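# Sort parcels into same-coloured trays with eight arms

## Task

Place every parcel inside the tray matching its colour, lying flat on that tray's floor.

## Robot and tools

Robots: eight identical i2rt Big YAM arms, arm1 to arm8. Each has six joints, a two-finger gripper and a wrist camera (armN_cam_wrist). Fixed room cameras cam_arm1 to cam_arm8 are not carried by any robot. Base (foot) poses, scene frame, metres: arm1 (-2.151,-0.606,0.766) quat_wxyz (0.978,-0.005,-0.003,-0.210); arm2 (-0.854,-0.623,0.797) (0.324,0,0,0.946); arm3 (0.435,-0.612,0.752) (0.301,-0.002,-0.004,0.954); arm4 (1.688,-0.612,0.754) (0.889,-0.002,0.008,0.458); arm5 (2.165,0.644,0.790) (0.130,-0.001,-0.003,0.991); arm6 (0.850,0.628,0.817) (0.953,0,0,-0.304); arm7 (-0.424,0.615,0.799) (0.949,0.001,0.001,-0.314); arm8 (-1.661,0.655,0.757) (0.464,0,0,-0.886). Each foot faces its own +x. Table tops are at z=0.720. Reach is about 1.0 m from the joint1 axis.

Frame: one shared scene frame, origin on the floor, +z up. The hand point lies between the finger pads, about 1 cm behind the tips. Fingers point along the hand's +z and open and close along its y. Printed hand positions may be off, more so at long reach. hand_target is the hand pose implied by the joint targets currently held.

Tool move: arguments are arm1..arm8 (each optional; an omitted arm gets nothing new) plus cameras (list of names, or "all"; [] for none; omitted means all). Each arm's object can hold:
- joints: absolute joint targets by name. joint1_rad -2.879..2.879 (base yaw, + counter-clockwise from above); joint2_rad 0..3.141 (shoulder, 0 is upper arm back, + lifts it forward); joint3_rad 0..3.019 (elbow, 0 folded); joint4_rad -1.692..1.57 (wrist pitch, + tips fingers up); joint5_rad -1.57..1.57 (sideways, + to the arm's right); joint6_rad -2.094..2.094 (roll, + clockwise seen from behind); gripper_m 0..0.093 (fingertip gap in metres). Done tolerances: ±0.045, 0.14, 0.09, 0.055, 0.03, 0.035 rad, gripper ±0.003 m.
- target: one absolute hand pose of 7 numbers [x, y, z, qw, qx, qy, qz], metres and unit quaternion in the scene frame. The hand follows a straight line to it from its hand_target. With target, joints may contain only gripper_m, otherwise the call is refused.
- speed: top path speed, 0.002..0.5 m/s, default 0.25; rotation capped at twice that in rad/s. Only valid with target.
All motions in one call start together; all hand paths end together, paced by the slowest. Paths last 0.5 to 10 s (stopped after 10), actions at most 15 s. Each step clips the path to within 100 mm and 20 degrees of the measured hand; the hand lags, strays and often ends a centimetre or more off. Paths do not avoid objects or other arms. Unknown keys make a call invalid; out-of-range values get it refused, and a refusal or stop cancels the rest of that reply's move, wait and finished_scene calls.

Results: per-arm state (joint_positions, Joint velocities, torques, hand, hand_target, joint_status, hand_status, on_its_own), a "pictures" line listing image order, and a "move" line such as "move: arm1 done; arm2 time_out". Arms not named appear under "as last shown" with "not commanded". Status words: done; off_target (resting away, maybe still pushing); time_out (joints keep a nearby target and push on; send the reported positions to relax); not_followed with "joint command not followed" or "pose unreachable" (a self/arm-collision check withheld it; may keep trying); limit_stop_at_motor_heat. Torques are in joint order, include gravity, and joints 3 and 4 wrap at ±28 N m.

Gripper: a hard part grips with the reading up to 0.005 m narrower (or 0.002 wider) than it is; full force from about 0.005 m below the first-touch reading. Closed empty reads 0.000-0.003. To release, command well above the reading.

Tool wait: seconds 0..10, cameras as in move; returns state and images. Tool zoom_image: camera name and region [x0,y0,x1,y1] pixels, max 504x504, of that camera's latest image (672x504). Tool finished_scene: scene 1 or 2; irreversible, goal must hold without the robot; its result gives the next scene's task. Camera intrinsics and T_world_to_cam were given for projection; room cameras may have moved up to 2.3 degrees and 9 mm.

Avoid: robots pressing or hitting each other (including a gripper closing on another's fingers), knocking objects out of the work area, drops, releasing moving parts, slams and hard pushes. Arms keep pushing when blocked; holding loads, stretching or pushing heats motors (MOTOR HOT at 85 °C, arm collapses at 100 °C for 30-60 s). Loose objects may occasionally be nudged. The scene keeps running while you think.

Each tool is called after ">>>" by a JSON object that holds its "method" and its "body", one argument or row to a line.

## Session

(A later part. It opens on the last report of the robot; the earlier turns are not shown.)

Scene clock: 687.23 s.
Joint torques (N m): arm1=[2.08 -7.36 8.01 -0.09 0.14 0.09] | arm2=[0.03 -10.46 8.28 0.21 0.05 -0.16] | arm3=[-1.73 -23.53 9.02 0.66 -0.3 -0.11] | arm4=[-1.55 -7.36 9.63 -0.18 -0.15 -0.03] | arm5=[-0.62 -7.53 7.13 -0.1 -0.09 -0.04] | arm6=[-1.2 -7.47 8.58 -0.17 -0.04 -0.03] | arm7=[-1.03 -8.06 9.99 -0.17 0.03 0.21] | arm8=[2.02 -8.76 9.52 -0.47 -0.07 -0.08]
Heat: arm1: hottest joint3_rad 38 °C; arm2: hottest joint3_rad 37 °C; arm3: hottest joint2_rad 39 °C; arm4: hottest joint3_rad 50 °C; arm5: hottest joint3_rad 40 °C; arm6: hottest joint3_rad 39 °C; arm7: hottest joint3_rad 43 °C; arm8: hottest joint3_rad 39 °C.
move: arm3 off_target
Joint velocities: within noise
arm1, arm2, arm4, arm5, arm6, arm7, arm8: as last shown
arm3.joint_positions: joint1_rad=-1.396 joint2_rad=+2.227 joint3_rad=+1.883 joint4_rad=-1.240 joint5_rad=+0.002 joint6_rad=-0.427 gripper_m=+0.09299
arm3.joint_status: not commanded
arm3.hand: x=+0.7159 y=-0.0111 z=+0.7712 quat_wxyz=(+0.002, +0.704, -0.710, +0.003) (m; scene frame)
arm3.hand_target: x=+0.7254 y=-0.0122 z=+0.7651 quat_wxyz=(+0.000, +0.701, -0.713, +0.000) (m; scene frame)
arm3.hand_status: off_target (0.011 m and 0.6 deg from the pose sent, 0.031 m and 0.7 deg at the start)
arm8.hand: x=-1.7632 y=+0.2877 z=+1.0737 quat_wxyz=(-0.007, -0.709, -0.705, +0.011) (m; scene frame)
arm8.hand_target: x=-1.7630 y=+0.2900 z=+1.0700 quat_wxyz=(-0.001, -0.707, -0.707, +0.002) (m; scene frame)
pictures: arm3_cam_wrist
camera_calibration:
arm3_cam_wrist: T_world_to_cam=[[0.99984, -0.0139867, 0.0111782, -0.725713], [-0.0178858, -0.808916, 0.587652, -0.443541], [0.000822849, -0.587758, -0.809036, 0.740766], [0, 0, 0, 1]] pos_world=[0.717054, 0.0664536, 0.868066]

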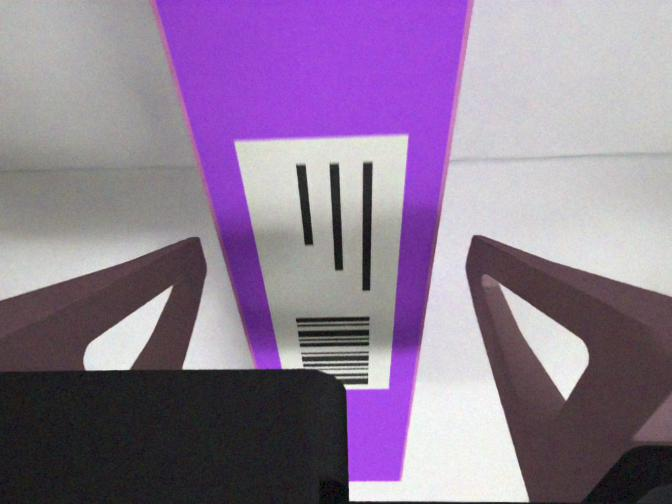

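>>> {"method": "move", "body": {
  "arm3": {"target":[0.7245,-0.029,0.75,0,0.7009,-0.7133,0],"speed":0.08},
  "cameras": []
}}

>>> {"method": "move", "body": {
  "arm3": {"target":[0.7245,-0.029,0.747,0,0.7009,-0.7133,0],"speed":0.06,"joints":{"gripper_m":0.055}},
  "cameras": ["arm3_cam_wrist"]
}}

>>> {"method": "move", "body": {
  "arm3": {"target":[0.7245,-0.029,0.86,0,0.7009,-0.7133,0],"speed":0.15},
  "cameras": []
}}

>>> {"method": "move", "body": {
  "arm3": {"target":[0.594,-0.279,1.08,0,0.7009,-0.7133,0],"speed":0.3},
  "cameras": []
}}

>>> {"method": "move", "body": {
  "arm3": {"joints":{"joint1_rad":0.18,"joint6_rad":-0.431}},
  "cameras": []
}}

>>> {"method": "move", "body": {
  "arm3": {"target":[-0.22,-0.3,0.86,0,1,0,0],"speed":0.3},
  "cameras": ["arm3_cam_wrist"]
}}

Scene clock: 699.30 s.
Joint torques (N m): arm1=[2.32 -7.41 8.02 -0.18 0.17 0.06] | arm2=[0.09 -10.4 8.29 0.23 0.05 -0.16] | arm3=[-1.85 -24.88 8.32 0.53 -0.28 -0.2] | arm4=[-1.55 -7.36 9.62 -0.17 -0.15 -0.03] | arm5=[-0.73 -7.3 7.16 0.08 -0.06 -0.04] | arm6=[-1.2 -7.65 8.59 -0.16 -0.03 -0.03] | arm7=[-1.08 -8.29 10 -0.23 0.04 0.22] | arm8=[1.79 -8.88 9.51 -0.5 -0.06 -0.1]
Heat: arm1: hottest joint3_rad 37 °C; arm2: hottest joint3_rad 38 °C; arm3: hottest joint2_rad 37 °C; arm4: hottest joint3_rad 50 °C; arm5: hottest joint3_rad 40 °C; arm6: hottest joint3_rad 39 °C; arm7: hottest joint3_rad 43 °C; arm8: hottest joint3_rad 39 °C.
move: arm3 off_target
Joint velocities: within noise
arm1, arm2, arm4, arm5, arm6, arm7, arm8: as last shown
arm3.joint_positions: joint1_rad=-1.407 joint2_rad=+2.227 joint3_rad=+1.797 joint4_rad=-1.177 joint5_rad=+0.002 joint6_rad=-0.427 gripper_m=+0.09299
arm3.joint_status: not commanded
arm3.hand: x=+0.7146 y=-0.0305 z=+0.7406 quat_wxyz=(+0.013, +0.700, -0.714, +0.007) (m; scene frame)
arm3.hand_target: x=+0.7245 y=-0.0291 z=+0.7501 quat_wxyz=(+0.000, +0.701, -0.713, +0.000) (m; scene frame)
arm3.hand_status: off_target (0.014 m and 1.7 deg from the pose sent, 0.029 m and 0.6 deg at the start)
arm8.hand: x=-1.7632 y=+0.2878 z=+1.0736 quat_wxyz=(-0.007, -0.709, -0.705, +0.011) (m; scene frame)
arm8.hand_target: x=-1.7630 y=+0.2901 z=+1.0698 quat_wxyz=(-0.001, -0.707, -0.707, +0.002) (m; scene frame)
pictures: none
No camera images: "cameras" was empty.

Scene clock: 700.27 s.
Joint torques (N m): arm1=[2.26 -7.71 7.98 -0.1 0.17 0.08] | arm2=[0.03 -10.46 8.28 0.23 0.06 -0.16] | arm3=[-1.79 -24.7 8.1 0.75 -0.29 -0.21] | arm4=[-1.55 -7.3 9.62 -0.18 -0.15 -0.03] | arm5=[-1.03 -7 7.02 -0.16 -0.1 -0.03] | arm6=[-1.14 -7.53 8.59 -0.13 -0.03 -0.03] | arm7=[-0.97 -7.88 10.04 -0.2 0.03 0.2] | arm8=[1.79 -8.88 9.55 -0.51 -0.07 -0.09]
Heat: arm1: hottest joint3_rad 37 °C; arm2: hottest joint3_rad 38 °C; arm3: hottest joint2_rad 37 °C; arm4: hottest joint3_rad 50 °C; arm5: hottest joint3_rad 40 °C; arm6: hottest joint3_rad 39 °C; arm7: hottest joint3_rad 43 °C; arm8: hottest joint3_rad 39 °C.
move: arm3 off_target
Joint velocities: within noise
arm1, arm2, arm4, arm5, arm6, arm7, arm8: as last shown
arm3.joint_positions: joint1_rad=-1.407 joint2_rad=+2.227 joint3_rad=+1.797 joint4_rad=-1.176 joint5_rad=+0.002 joint6_rad=-0.427 gripper_m=+0.05931
arm3.joint_status: gripper_m off_target (ended at +0.05933, target +0.05500)
arm3.hand: x=+0.7148 y=-0.0300 z=+0.7406 quat_wxyz=(+0.012, +0.700, -0.714, +0.007) (m; scene frame)
arm3.hand_target: x=+0.7245 y=-0.0291 z=+0.7471 quat_wxyz=(+0.000, +0.701, -0.713, +0.000) (m; scene frame)
arm3.hand_status: off_target (0.012 m and 1.6 deg from the pose sent, 0.012 m and 1.7 deg at the start)
arm8.hand: x=-1.7632 y=+0.2877 z=+1.0737 quat_wxyz=(-0.007, -0.709, -0.705, +0.011) (m; scene frame)
arm8.hand_target: x=-1.7630 y=+0.2900 z=+1.0700 quat_wxyz=(-0.001, -0.707, -0.707, +0.002) (m; scene frame)
pictures: arm3_cam_wrist
camera_calibration:
arm3_cam_wrist: T_world_to_cam=[[0.999705, -0.0242088, 0.00218448, -0.718075], [-0.02062, -0.797043, 0.60357, -0.450348], [-0.0128706, -0.603437, -0.797307, 0.705583], [0, 0, 0, 1]] pos_world=[0.717658, 0.0494443, 0.835951]

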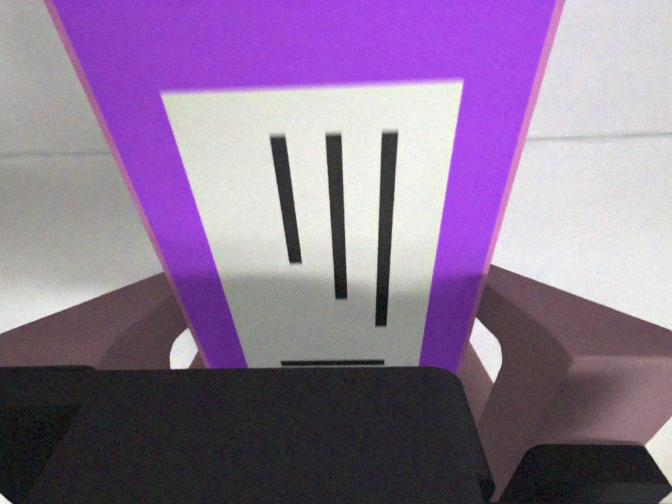

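Scene clock: 701.87 s.
Joint torques (N m): arm1=[2.26 -7.36 7.97 -0.13 0.14 0.08] | arm2=[0.09 -10.46 8.29 0.21 0.05 -0.16] | arm3=[-1.79 -25.11 13.61 -0.27 -0.25 -0.22] | arm4=[-1.55 -7.3 9.62 -0.18 -0.15 -0.03] | arm5=[-0.79 -7.12 7.25 -0.2 -0.06 -0.02] | arm6=[-1.14 -7.59 8.61 -0.13 -0.03 -0.03] | arm7=[-1.03 -7.94 10.02 -0.23 0.03 0.21] | arm8=[1.85 -9 9.54 -0.42 -0.07 -0.1]
Heat: arm1: hottest joint3_rad 37 °C; arm2: hottest joint3_rad 38 °C; arm3: hottest joint2_rad 37 °C; arm4: hottest joint3_rad 50 °C; arm5: hottest joint3_rad 40 °C; arm6: hottest joint3_rad 39 °C; arm7: hottest joint3_rad 43 °C; arm8: hottest joint3_rad 39 °C.
move: arm3 off_target
Joint velocities: within noise
arm1, arm2, arm4, arm5, arm6, arm7, arm8: as last shown
arm3.joint_positions: joint1_rad=-1.407 joint2_rad=+2.139 joint3_rad=+1.874 joint4_rad=-1.381 joint5_rad=+0.001 joint6_rad=-0.427 gripper_m=+0.05929
arm3.joint_status: not commanded
arm3.hand: x=+0.7089 y=-0.0416 z=+0.8244 quat_wxyz=(+0.031, +0.700, -0.714, +0.013) (m; scene frame)
arm3.hand_target: x=+0.7237 y=-0.0308 z=+0.8600 quat_wxyz=(+0.000, +0.701, -0.713, +0.000) (m; scene frame)
arm3.hand_status: off_target (0.041 m and 3.9 deg from the pose sent, 0.120 m and 1.6 deg at the start)
pictures: none
No camera images: "cameras" was empty.

Scene clock: 704.00 s.
Joint torques (N m): arm1=[2.2 -7.71 8.03 -0.08 0.17 0.06] | arm2=[0.03 -10.46 8.29 0.23 0.06 -0.16] | arm3=[-0.67 -11.11 9.47 -0.14 -0.29 -0.06] | arm4=[-1.55 -7.3 9.63 -0.18 -0.15 -0.03] | arm5=[-0.5 -7.36 7.08 -0.13 -0.08 -0.01] | arm6=[-1.14 -7.59 8.59 -0.14 -0.03 -0.03] | arm7=[-1.2 -8.12 10.02 -0.18 0.04 0.22] | arm8=[1.73 -8.76 9.52 -0.53 -0.06 -0.09]
Heat: arm1: hottest joint3_rad 37 °C; arm2: hottest joint3_rad 38 °C; arm3: hottest joint2_rad 37 °C; arm4: hottest joint3_rad 50 °C; arm5: hottest joint3_rad 40 °C; arm6: hottest joint3_rad 39 °C; arm7: hottest joint3_rad 43 °C; arm8: hottest joint3_rad 39 °C.
move: arm3 off_target
Joint velocities: within noise
arm1.joint_positions: joint1_rad=-1.561 joint2_rad=+1.313 joint3_rad=+1.421 joint4_rad=-1.652 joint5_rad=+0.005 joint6_rad=-0.077 gripper_m=+0.08486
arm1.joint_status: not commanded
arm1.hand: x=-2.3054 y=-0.9478 z=+1.0783 quat_wxyz=(-0.010, -0.816, -0.578, +0.014) (m; scene frame)
arm1.hand_target: x=-2.3000 y=-0.9468 z=+1.0701 quat_wxyz=(+0.000, -0.814, -0.581, +0.000) (m; scene frame)
arm1.hand_status: not commanded
arm2, arm5, arm6, arm7, arm8: as last shown
arm3.joint_positions: joint1_rad=-1.407 joint2_rad=+1.300 joint3_rad=+1.442 joint4_rad=-1.673 joint5_rad=+0.001 joint6_rad=-0.427 gripper_m=+0.05928
arm3.joint_status: not commanded
arm3.hand: x=+0.5956 y=-0.2768 z=+1.0767 quat_wxyz=(-0.023, +0.700, -0.714, -0.006) (m; scene frame)
arm3.hand_target: x=+0.5940 y=-0.2790 z=+1.0793 quat_wxyz=(-0.021, +0.701, -0.713, -0.008) (m; scene frame)
arm3.hand_status: off_target (0.004 m and 2.7 deg from the pose sent, 0.367 m and 3.9 deg at the start; a joint's target at an end of its range on 28 of 64 steps)
arm4.joint_positions: joint1_rad=-1.883 joint2_rad=+1.307 joint3_rad=+1.447 joint4_rad=-1.683 joint5_rad=-0.013 joint6_rad=+0.017 gripper_m=+0.08488
arm4.joint_status: not commanded
arm4.hand: x=+1.9160 y=-0.9071 z=+1.0753 quat_wxyz=(-0.012, -0.456, -0.890, +0.007) (m; scene frame)
arm4.hand_target: x=+1.9101 y=-0.9079 z=+1.0700 quat_wxyz=(-0.001, -0.459, -0.888, +0.000) (m; scene frame)
arm4.hand_status: not commanded
arm8.hand: x=-1.7632 y=+0.2878 z=+1.0736 quat_wxyz=(-0.007, -0.709, -0.705, +0.011) (m; scene frame)
arm8.hand_target: x=-1.7630 y=+0.2901 z=+1.0698 quat_wxyz=(-0.001, -0.707, -0.707, +0.002) (m; scene frame)
pictures: none
No camera images: "cameras" was empty.

Scene clock: 705.90 s.
Joint torques (N m): arm1=[2.37 -7.71 7.98 -0.16 0.14 0.08] | arm2=[0.03 -10.46 8.28 0.23 0.05 -0.16] | arm3=[0.26 -11.4 9.51 -0.18 -0.2 -0.08] | arm4=[-1.55 -7.36 9.63 -0.17 -0.15 -0.03] | arm5=[-0.85 -7.77 7.25 -0.2 -0.08 -0.06] | arm6=[-1.14 -7.59 8.61 -0.14 -0.04 -0.03] | arm7=[-1.14 -8.18 9.99 -0.21 0.04 0.22] | arm8=[1.73 -8.76 9.48 -0.5 -0.07 -0.09]
Heat: arm1: hottest joint3_rad 37 °C; arm2: hottest joint3_rad 38 °C; arm3: hottest joint2_rad 37 °C; arm4: hottest joint3_rad 50 °C; arm5: hottest joint3_rad 40 °C; arm6: hottest joint3_rad 39 °C; arm7: hottest joint3_rad 43 °C; arm8: hottest joint3_rad 39 °C.
move: arm3 done
Joint velocities: within noise
arm1, arm2, arm4, arm5, arm7, arm8: as last shown
arm3.joint_positions: joint1_rad=+0.168 joint2_rad=+1.301 joint3_rad=+1.442 joint4_rad=-1.673 joint5_rad=-0.001 joint6_rad=-0.427 gripper_m=+0.05919
arm3.joint_status: all done
arm3.hand: x=+0.0957 y=-0.4532 z=+1.0725 quat_wxyz=(-0.011, +1.000, -0.008, -0.015) (m; scene frame)
arm3.hand_target: x=+0.0962 y=-0.4587 z=+1.0755 quat_wxyz=(-0.010, +1.000, +0.000, -0.015) (m; scene frame)
arm3.hand_status: not commanded
arm6.joint_positions: joint1_rad=-1.150 joint2_rad=+1.324 joint3_rad=+1.274 joint4_rad=-1.521 joint5_rad=+0.001 joint6_rad=-0.211 gripper_m=+0.09286
arm6.joint_status: not commanded
arm6.hand: x=+0.7761 y=+0.2593 z=+1.0662 quat_wxyz=(+0.001, -0.702, -0.712, +0.000) (m; scene frame)
arm6.hand_target: x=+0.7740 y=+0.2620 z=+1.0700 quat_wxyz=(+0.000, -0.707, -0.707, +0.000) (m; scene frame)
arm6.hand_status: not commanded
arm8.hand: x=-1.7632 y=+0.2877 z=+1.0737 quat_wxyz=(-0.007, -0.709, -0.705, +0.011) (m; scene frame)
arm8.hand_target: x=-1.7630 y=+0.2900 z=+1.0700 quat_wxyz=(-0.001, -0.707, -0.707, +0.002) (m; scene frame)
pictures: none
No camera images: "cameras" was empty.

Scene clock: 708.57 s.
Joint torques (N m): arm1=[2.37 -7.59 7.98 -0.17 0.17 0.09] | arm2=[0.03 -10.46 8.28 0.23 0.05 -0.16] | arm3=[-1.08 -25.05 14.49 -0.25 -0.31 -0.23] | arm4=[-1.55 -7.36 9.63 -0.17 -0.15 -0.03] | arm5=[-0.5 -7.36 7.09 -0.08 -0.1 -0.01] | arm6=[-1.14 -7.53 8.61 -0.13 -0.04 -0.03] | arm7=[-1.08 -8.18 10.02 -0.18 0.04 0.2] | arm8=[2.02 -8.82 9.62 -0.51 -0.07 -0.1]
Heat: arm1: hottest joint3_rad 37 °C; arm2: hottest joint3_rad 38 °C; arm3: hottest joint2_rad 37 °C; arm4: hottest joint3_rad 50 °C; arm5: hottest joint3_rad 40 °C; arm6: hottest joint3_rad 39 °C; arm7: hottest joint3_rad 43 °C; arm8: hottest joint3_rad 39 °C.
move: arm3 off_target
Joint velocities: within noise
arm1, arm4, arm5, arm6, arm7: as last shown
arm2.joint_positions: joint1_rad=-2.019 joint2_rad=+1.315 joint3_rad=+1.339 joint4_rad=-1.572 joint5_rad=+0.000 joint6_rad=+0.470 gripper_m=+0.09289
arm2.joint_status: not commanded
arm2.hand: x=-0.5143 y=-0.4547 z=+1.0748 quat_wxyz=(-0.010, -0.004, -1.000, -0.005) (m; scene frame)
arm2.hand_target: x=-0.5151 y=-0.4560 z=+1.0701 quat_wxyz=(+0.000, +0.000, -1.000, +0.000) (m; scene frame)
arm2.hand_status: not commanded
arm3.joint_positions: joint1_rad=+0.168 joint2_rad=+2.362 joint3_rad=+2.344 joint4_rad=-1.585 joint5_rad=-0.003 joint6_rad=-0.429 gripper_m=+0.05919
arm3.joint_status: not commanded
arm3.hand: x=-0.2095 y=-0.3070 z=+0.8458 quat_wxyz=(+0.005, +1.000, -0.007, +0.016) (m; scene frame)
arm3.hand_target: x=-0.2191 y=-0.3005 z=+0.8601 quat_wxyz=(-0.001, +1.000, +0.000, -0.001) (m; scene frame)
arm3.hand_status: off_target (0.019 m and 2.1 deg from the pose sent, 0.410 m and 2.3 deg at the start)
arm8.joint_positions: joint1_rad=+0.336 joint2_rad=+1.328 joint3_rad=+1.452 joint4_rad=-1.670 joint5_rad=-0.001 joint6_rad=-0.264 gripper_m=+0.09290
arm8.joint_status: not commanded
arm8.hand: x=-1.7632 y=+0.2877 z=+1.0737 quat_wxyz=(-0.007, -0.709, -0.705, +0.011) (m; scene frame)
arm8.hand_target: x=-1.7630 y=+0.2900 z=+1.0700 quat_wxyz=(-0.001, -0.707, -0.707, +0.002) (m; scene frame)
arm8.hand_status: not commanded
pictures: arm3_cam_wrist
camera_calibration:
arm3_cam_wrist: T_world_to_cam=[[0.0181161, 0.999836, -0.000584951, 0.310193], [0.793382, -0.0140193, 0.608562, -0.34693], [0.608454, -0.0114889, -0.793506, 0.919005], [0, 0, 0, 1]] pos_world=[-0.289544, -0.304447, 0.940546]

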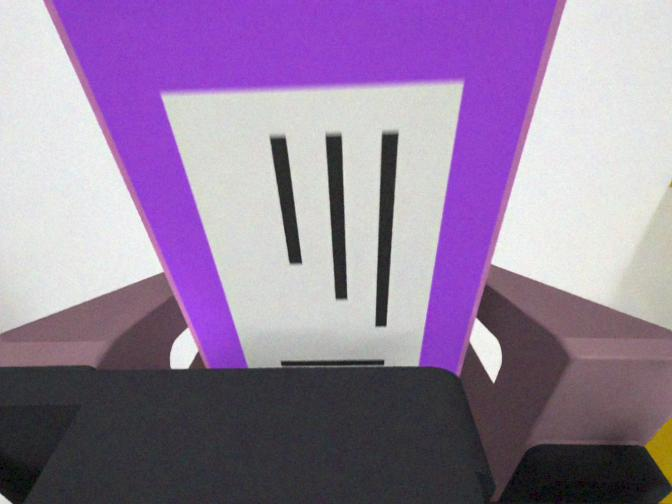

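>>> {"method": "move", "body": {
  "arm3": {"target":[-0.222,-0.3,0.785,0,1,0,0],"speed":0.12},
  "cameras": []
}}

>>> {"method": "move", "body": {
  "arm3": {"target":[-0.222,-0.3,0.752,0,1,0,0],"speed":0.06},
  "cameras": []
}}

>>> {"method": "move", "body": {
  "arm3": {"target":[-0.222,-0.3,0.740,0,1,0,0],"speed":0.06},
  "cameras": []
}}

>>> {"method": "move", "body": {
  "arm3": {"target":[-0.222,-0.3,0.735,0,1,0,0],"speed":0.06},
  "cameras": ["arm3_cam_wrist"]
}}

Scene clock: 716.90 s.
Joint torques (N m): arm1=[2.37 -7.59 7.97 -0.17 0.2 0.06] | arm2=[0.09 -10.4 8.29 0.23 0.06 -0.16] | arm3=[-1.03 -26.7 9.8 0.58 -0.3 -0.2] | arm4=[-1.55 -7.3 9.63 -0.17 -0.15 -0.03] | arm5=[-1.26 -7.24 7.19 -0.06 -0.07 0] | arm6=[-1.08 -7.59 8.59 -0.14 -0.03 -0.03] | arm7=[-1.08 -8.23 10.02 -0.2 0.03 0.21] | arm8=[1.67 -8.82 9.5 -0.49 -0.06 -0.1]
Heat: arm1: hottest joint3_rad 37 °C; arm2: hottest joint3_rad 38 °C; arm3: hottest joint2_rad 37 °C; arm4: hottest joint3_rad 50 °C; arm5: hottest joint3_rad 40 °C; arm6: hottest joint3_rad 39 °C; arm7: hottest joint3_rad 43 °C; arm8: hottest joint3_rad 39 °C.
move: arm3 done
Joint velocities: within noise
arm1, arm2, arm4, arm6, arm8: as last shown
arm3.joint_positions: joint1_rad=+0.168 joint2_rad=+2.409 joint3_rad=+2.262 joint4_rad=-1.444 joint5_rad=-0.003 joint6_rad=-0.430 gripper_m=+0.05919
arm3.joint_status: not commanded
arm3.hand: x=-0.2168 y=-0.3030 z=+0.7812 quat_wxyz=(+0.003, +1.000, -0.006, +0.011) (m; scene frame)
arm3.hand_target: x=-0.2219 y=-0.3001 z=+0.7851 quat_wxyz=(+0.000, +1.000, +0.000, +0.000) (m; scene frame)
arm3.hand_status: done (0.007 m and 1.5 deg from the pose sent, 0.062 m and 2.1 deg at the start)
arm5.joint_positions: joint1_rad=+1.563 joint2_rad=+1.326 joint3_rad=+1.362 joint4_rad=-1.589 joint5_rad=+0.000 joint6_rad=-0.272 gripper_m=+0.09285
arm5.joint_status: not commanded
arm5.hand: x=+2.0616 y=+0.2742 z=+1.0699 quat_wxyz=(+0.004, +0.706, +0.708, -0.004) (m; scene frame)
arm5.hand_target: x=+2.0620 y=+0.2751 z=+1.0700 quat_wxyz=(+0.000, +0.707, +0.707, +0.000) (m; scene frame)
arm5.hand_status: not commanded
arm7.joint_positions: joint1_rad=-1.015 joint2_rad=+1.277 joint3_rad=+1.293 joint4_rad=-1.539 joint5_rad=-0.003 joint6_rad=-0.102 gripper_m=+0.09397
arm7.joint_status: not commanded
arm7.hand: x=-0.4545 y=+0.2447 z=+1.0711 quat_wxyz=(-0.015, -0.700, -0.714, +0.016) (m; scene frame)
arm7.hand_target: x=-0.4580 y=+0.2479 z=+1.0693 quat_wxyz=(-0.009, -0.707, -0.707, +0.011) (m; scene frame)
arm7.hand_status: not commanded
pictures: none
No camera images: "cameras" was empty.

Scene clock: 718.13 s.
Joint torques (N m): arm1=[2.02 -7.65 8.02 -0.09 0.14 0.08] | arm2=[0.09 -10.46 8.28 0.23 0.05 -0.16] | arm3=[-0.85 -25.64 9.22 0.58 -0.31 -0.2] | arm4=[-1.55 -7.36 9.63 -0.18 -0.15 -0.03] | arm5=[-0.5 -7.12 7.2 -0.21 -0.02 0] | arm6=[-1.14 -7.59 8.58 -0.14 -0.04 -0.03] | arm7=[-1.32 -8 10 -0.2 0.03 0.21] | arm8=[1.9 -8.7 9.48 -0.5 -0.06 -0.1]
Heat: arm1: hottest joint3_rad 36 °C; arm2: hottest joint3_rad 38 °C; arm3: hottest joint2_rad 37 °C; arm4: hottest joint3_rad 50 °C; arm5: hottest joint3_rad 40 °C; arm6: hottest joint3_rad 39 °C; arm7: hottest joint3_rad 43 °C; arm8: hottest joint3_rad 39 °C.
move: arm3 done
Joint velocities: within noise
arm1, arm2, arm4, arm5, arm6, arm7, arm8: as last shown
arm3.joint_positions: joint1_rad=+0.168 joint2_rad=+2.421 joint3_rad=+2.220 joint4_rad=-1.376 joint5_rad=-0.003 joint6_rad=-0.430 gripper_m=+0.05919
arm3.joint_status: not commanded
arm3.hand: x=-0.2189 y=-0.3018 z=+0.7568 quat_wxyz=(+0.000, +1.000, -0.006, +0.005) (m; scene frame)
arm3.hand_target: x=-0.2220 y=-0.3000 z=+0.7521 quat_wxyz=(+0.000, +1.000, +0.000, +0.000) (m; scene frame)
arm3.hand_status: done (0.006 m and 0.9 deg from the pose sent, 0.030 m and 1.5 deg at the start)
pictures: none
No camera images: "cameras" was empty.

Scene clock: 719.17 s.
Joint torques (N m): arm1=[2.14 -7.65 8.02 -0.2 0.17 0.09] | arm2=[0.03 -10.46 8.28 0.21 0.06 -0.16] | arm3=[-0.79 -25.7 9.22 0.64 -0.3 -0.19] | arm4=[-1.55 -7.3 9.62 -0.17 -0.15 -0.03] | arm5=[-0.62 -7.47 7.2 -0.08 -0.1 0.01] | arm6=[-1.08 -7.59 8.61 -0.16 -0.04 -0.03] | arm7=[-1.08 -7.82 10 -0.2 0.05 0.2] | arm8=[1.73 -8.76 9.55 -0.55 -0.08 -0.11]
Heat: arm1: hottest joint3_rad 36 °C; arm2: hottest joint3_rad 38 °C; arm3: hottest joint2_rad 37 °C; arm4: hottest joint3_rad 50 °C; arm5: hottest joint3_rad 40 °C; arm6: hottest joint3_rad 39 °C; arm7: hottest joint3_rad 43 °C; arm8: hottest joint3_rad 39 °C.
move: arm3 done
Joint velocities: within noise
arm1, arm2, arm4, arm5, arm6, arm7, arm8: as last shown
arm3.joint_positions: joint1_rad=+0.168 joint2_rad=+2.430 joint3_rad=+2.208 joint4_rad=-1.353 joint5_rad=-0.003 joint6_rad=-0.430 gripper_m=+0.05919
arm3.joint_status: not commanded
arm3.hand: x=-0.2192 y=-0.3016 z=+0.7459 quat_wxyz=(+0.000, +1.000, -0.006, +0.004) (m; scene frame)
arm3.hand_target: x=-0.2219 y=-0.3001 z=+0.7400 quat_wxyz=(+0.000, +1.000, +0.000, +0.000) (m; scene frame)
arm3.hand_status: done (0.007 m and 0.9 deg from the pose sent, 0.017 m and 0.9 deg at the start)
arm8.hand: x=-1.7632 y=+0.2878 z=+1.0736 quat_wxyz=(-0.007, -0.709, -0.705, +0.011) (m; scene frame)
arm8.hand_target: x=-1.7630 y=+0.2901 z=+1.0698 quat_wxyz=(-0.001, -0.707, -0.707, +0.002) (m; scene frame)
pictures: none
No camera images: "cameras" was empty.

Scene clock: 720.13 s.
Joint torques (N m): arm1=[2.49 -7.41 7.99 -0.09 0.16 0.08] | arm2=[0.09 -10.46 8.29 0.23 0.06 -0.16] | arm3=[-0.91 -25.41 8.91 0.68 -0.31 -0.19] | arm4=[-1.49 -7.36 9.62 -0.18 -0.15 -0.03] | arm5=[-0.62 -7.59 7.08 -0.23 -0.04 -0.03] | arm6=[-1.14 -7.59 8.58 -0.14 -0.04 -0.03] | arm7=[-1.14 -8.12 10.02 -0.21 0.04 0.21] | arm8=[1.79 -8.94 9.51 -0.47 -0.06 -0.11]
Heat: arm1: hottest joint3_rad 36 °C; arm2: hottest joint3_rad 38 °C; arm3: hottest joint2_rad 37 °C; arm4: hottest joint3_rad 50 °C; arm5: hottest joint3_rad 40 °C; arm6: hottest joint3_rad 39 °C; arm7: hottest joint3_rad 43 °C; arm8: hottest joint3_rad 39 °C.
move: arm3 done
Joint velocities: within noise
arm1, arm2, arm4, arm5, arm6, arm7, arm8: as last shown
arm3.joint_positions: joint1_rad=+0.168 joint2_rad=+2.430 joint3_rad=+2.205 joint4_rad=-1.345 joint5_rad=-0.004 joint6_rad=-0.430 gripper_m=+0.05919
arm3.joint_status: not commanded
arm3.hand: x=-0.2202 y=-0.3012 z=+0.7449 quat_wxyz=(-0.001, +1.000, -0.006, +0.002) (m; scene frame)
arm3.hand_target: x=-0.2218 y=-0.3002 z=+0.7350 quat_wxyz=(+0.000, +1.000, +0.000, +0.000) (m; scene frame)
arm3.hand_status: done (0.010 m and 0.8 deg from the pose sent, 0.011 m and 0.9 deg at the start)
arm8.hand: x=-1.7632 y=+0.2877 z=+1.0737 quat_wxyz=(-0.007, -0.709, -0.705, +0.011) (m; scene frame)
arm8.hand_target: x=-1.7630 y=+0.2900 z=+1.0700 quat_wxyz=(-0.001, -0.707, -0.707, +0.002) (m; scene frame)
pictures: arm3_cam_wrist
camera_calibration:
arm3_cam_wrist: T_world_to_cam=[[0.017723, 0.999767, 0.0123325, 0.29466], [0.810798, -0.0215885, 0.584928, -0.257848], [0.585058, -0.00036752, -0.810991, 0.856828], [0, 0, 0, 1]] pos_world=[-0.297454, -0.299843, 0.842069]

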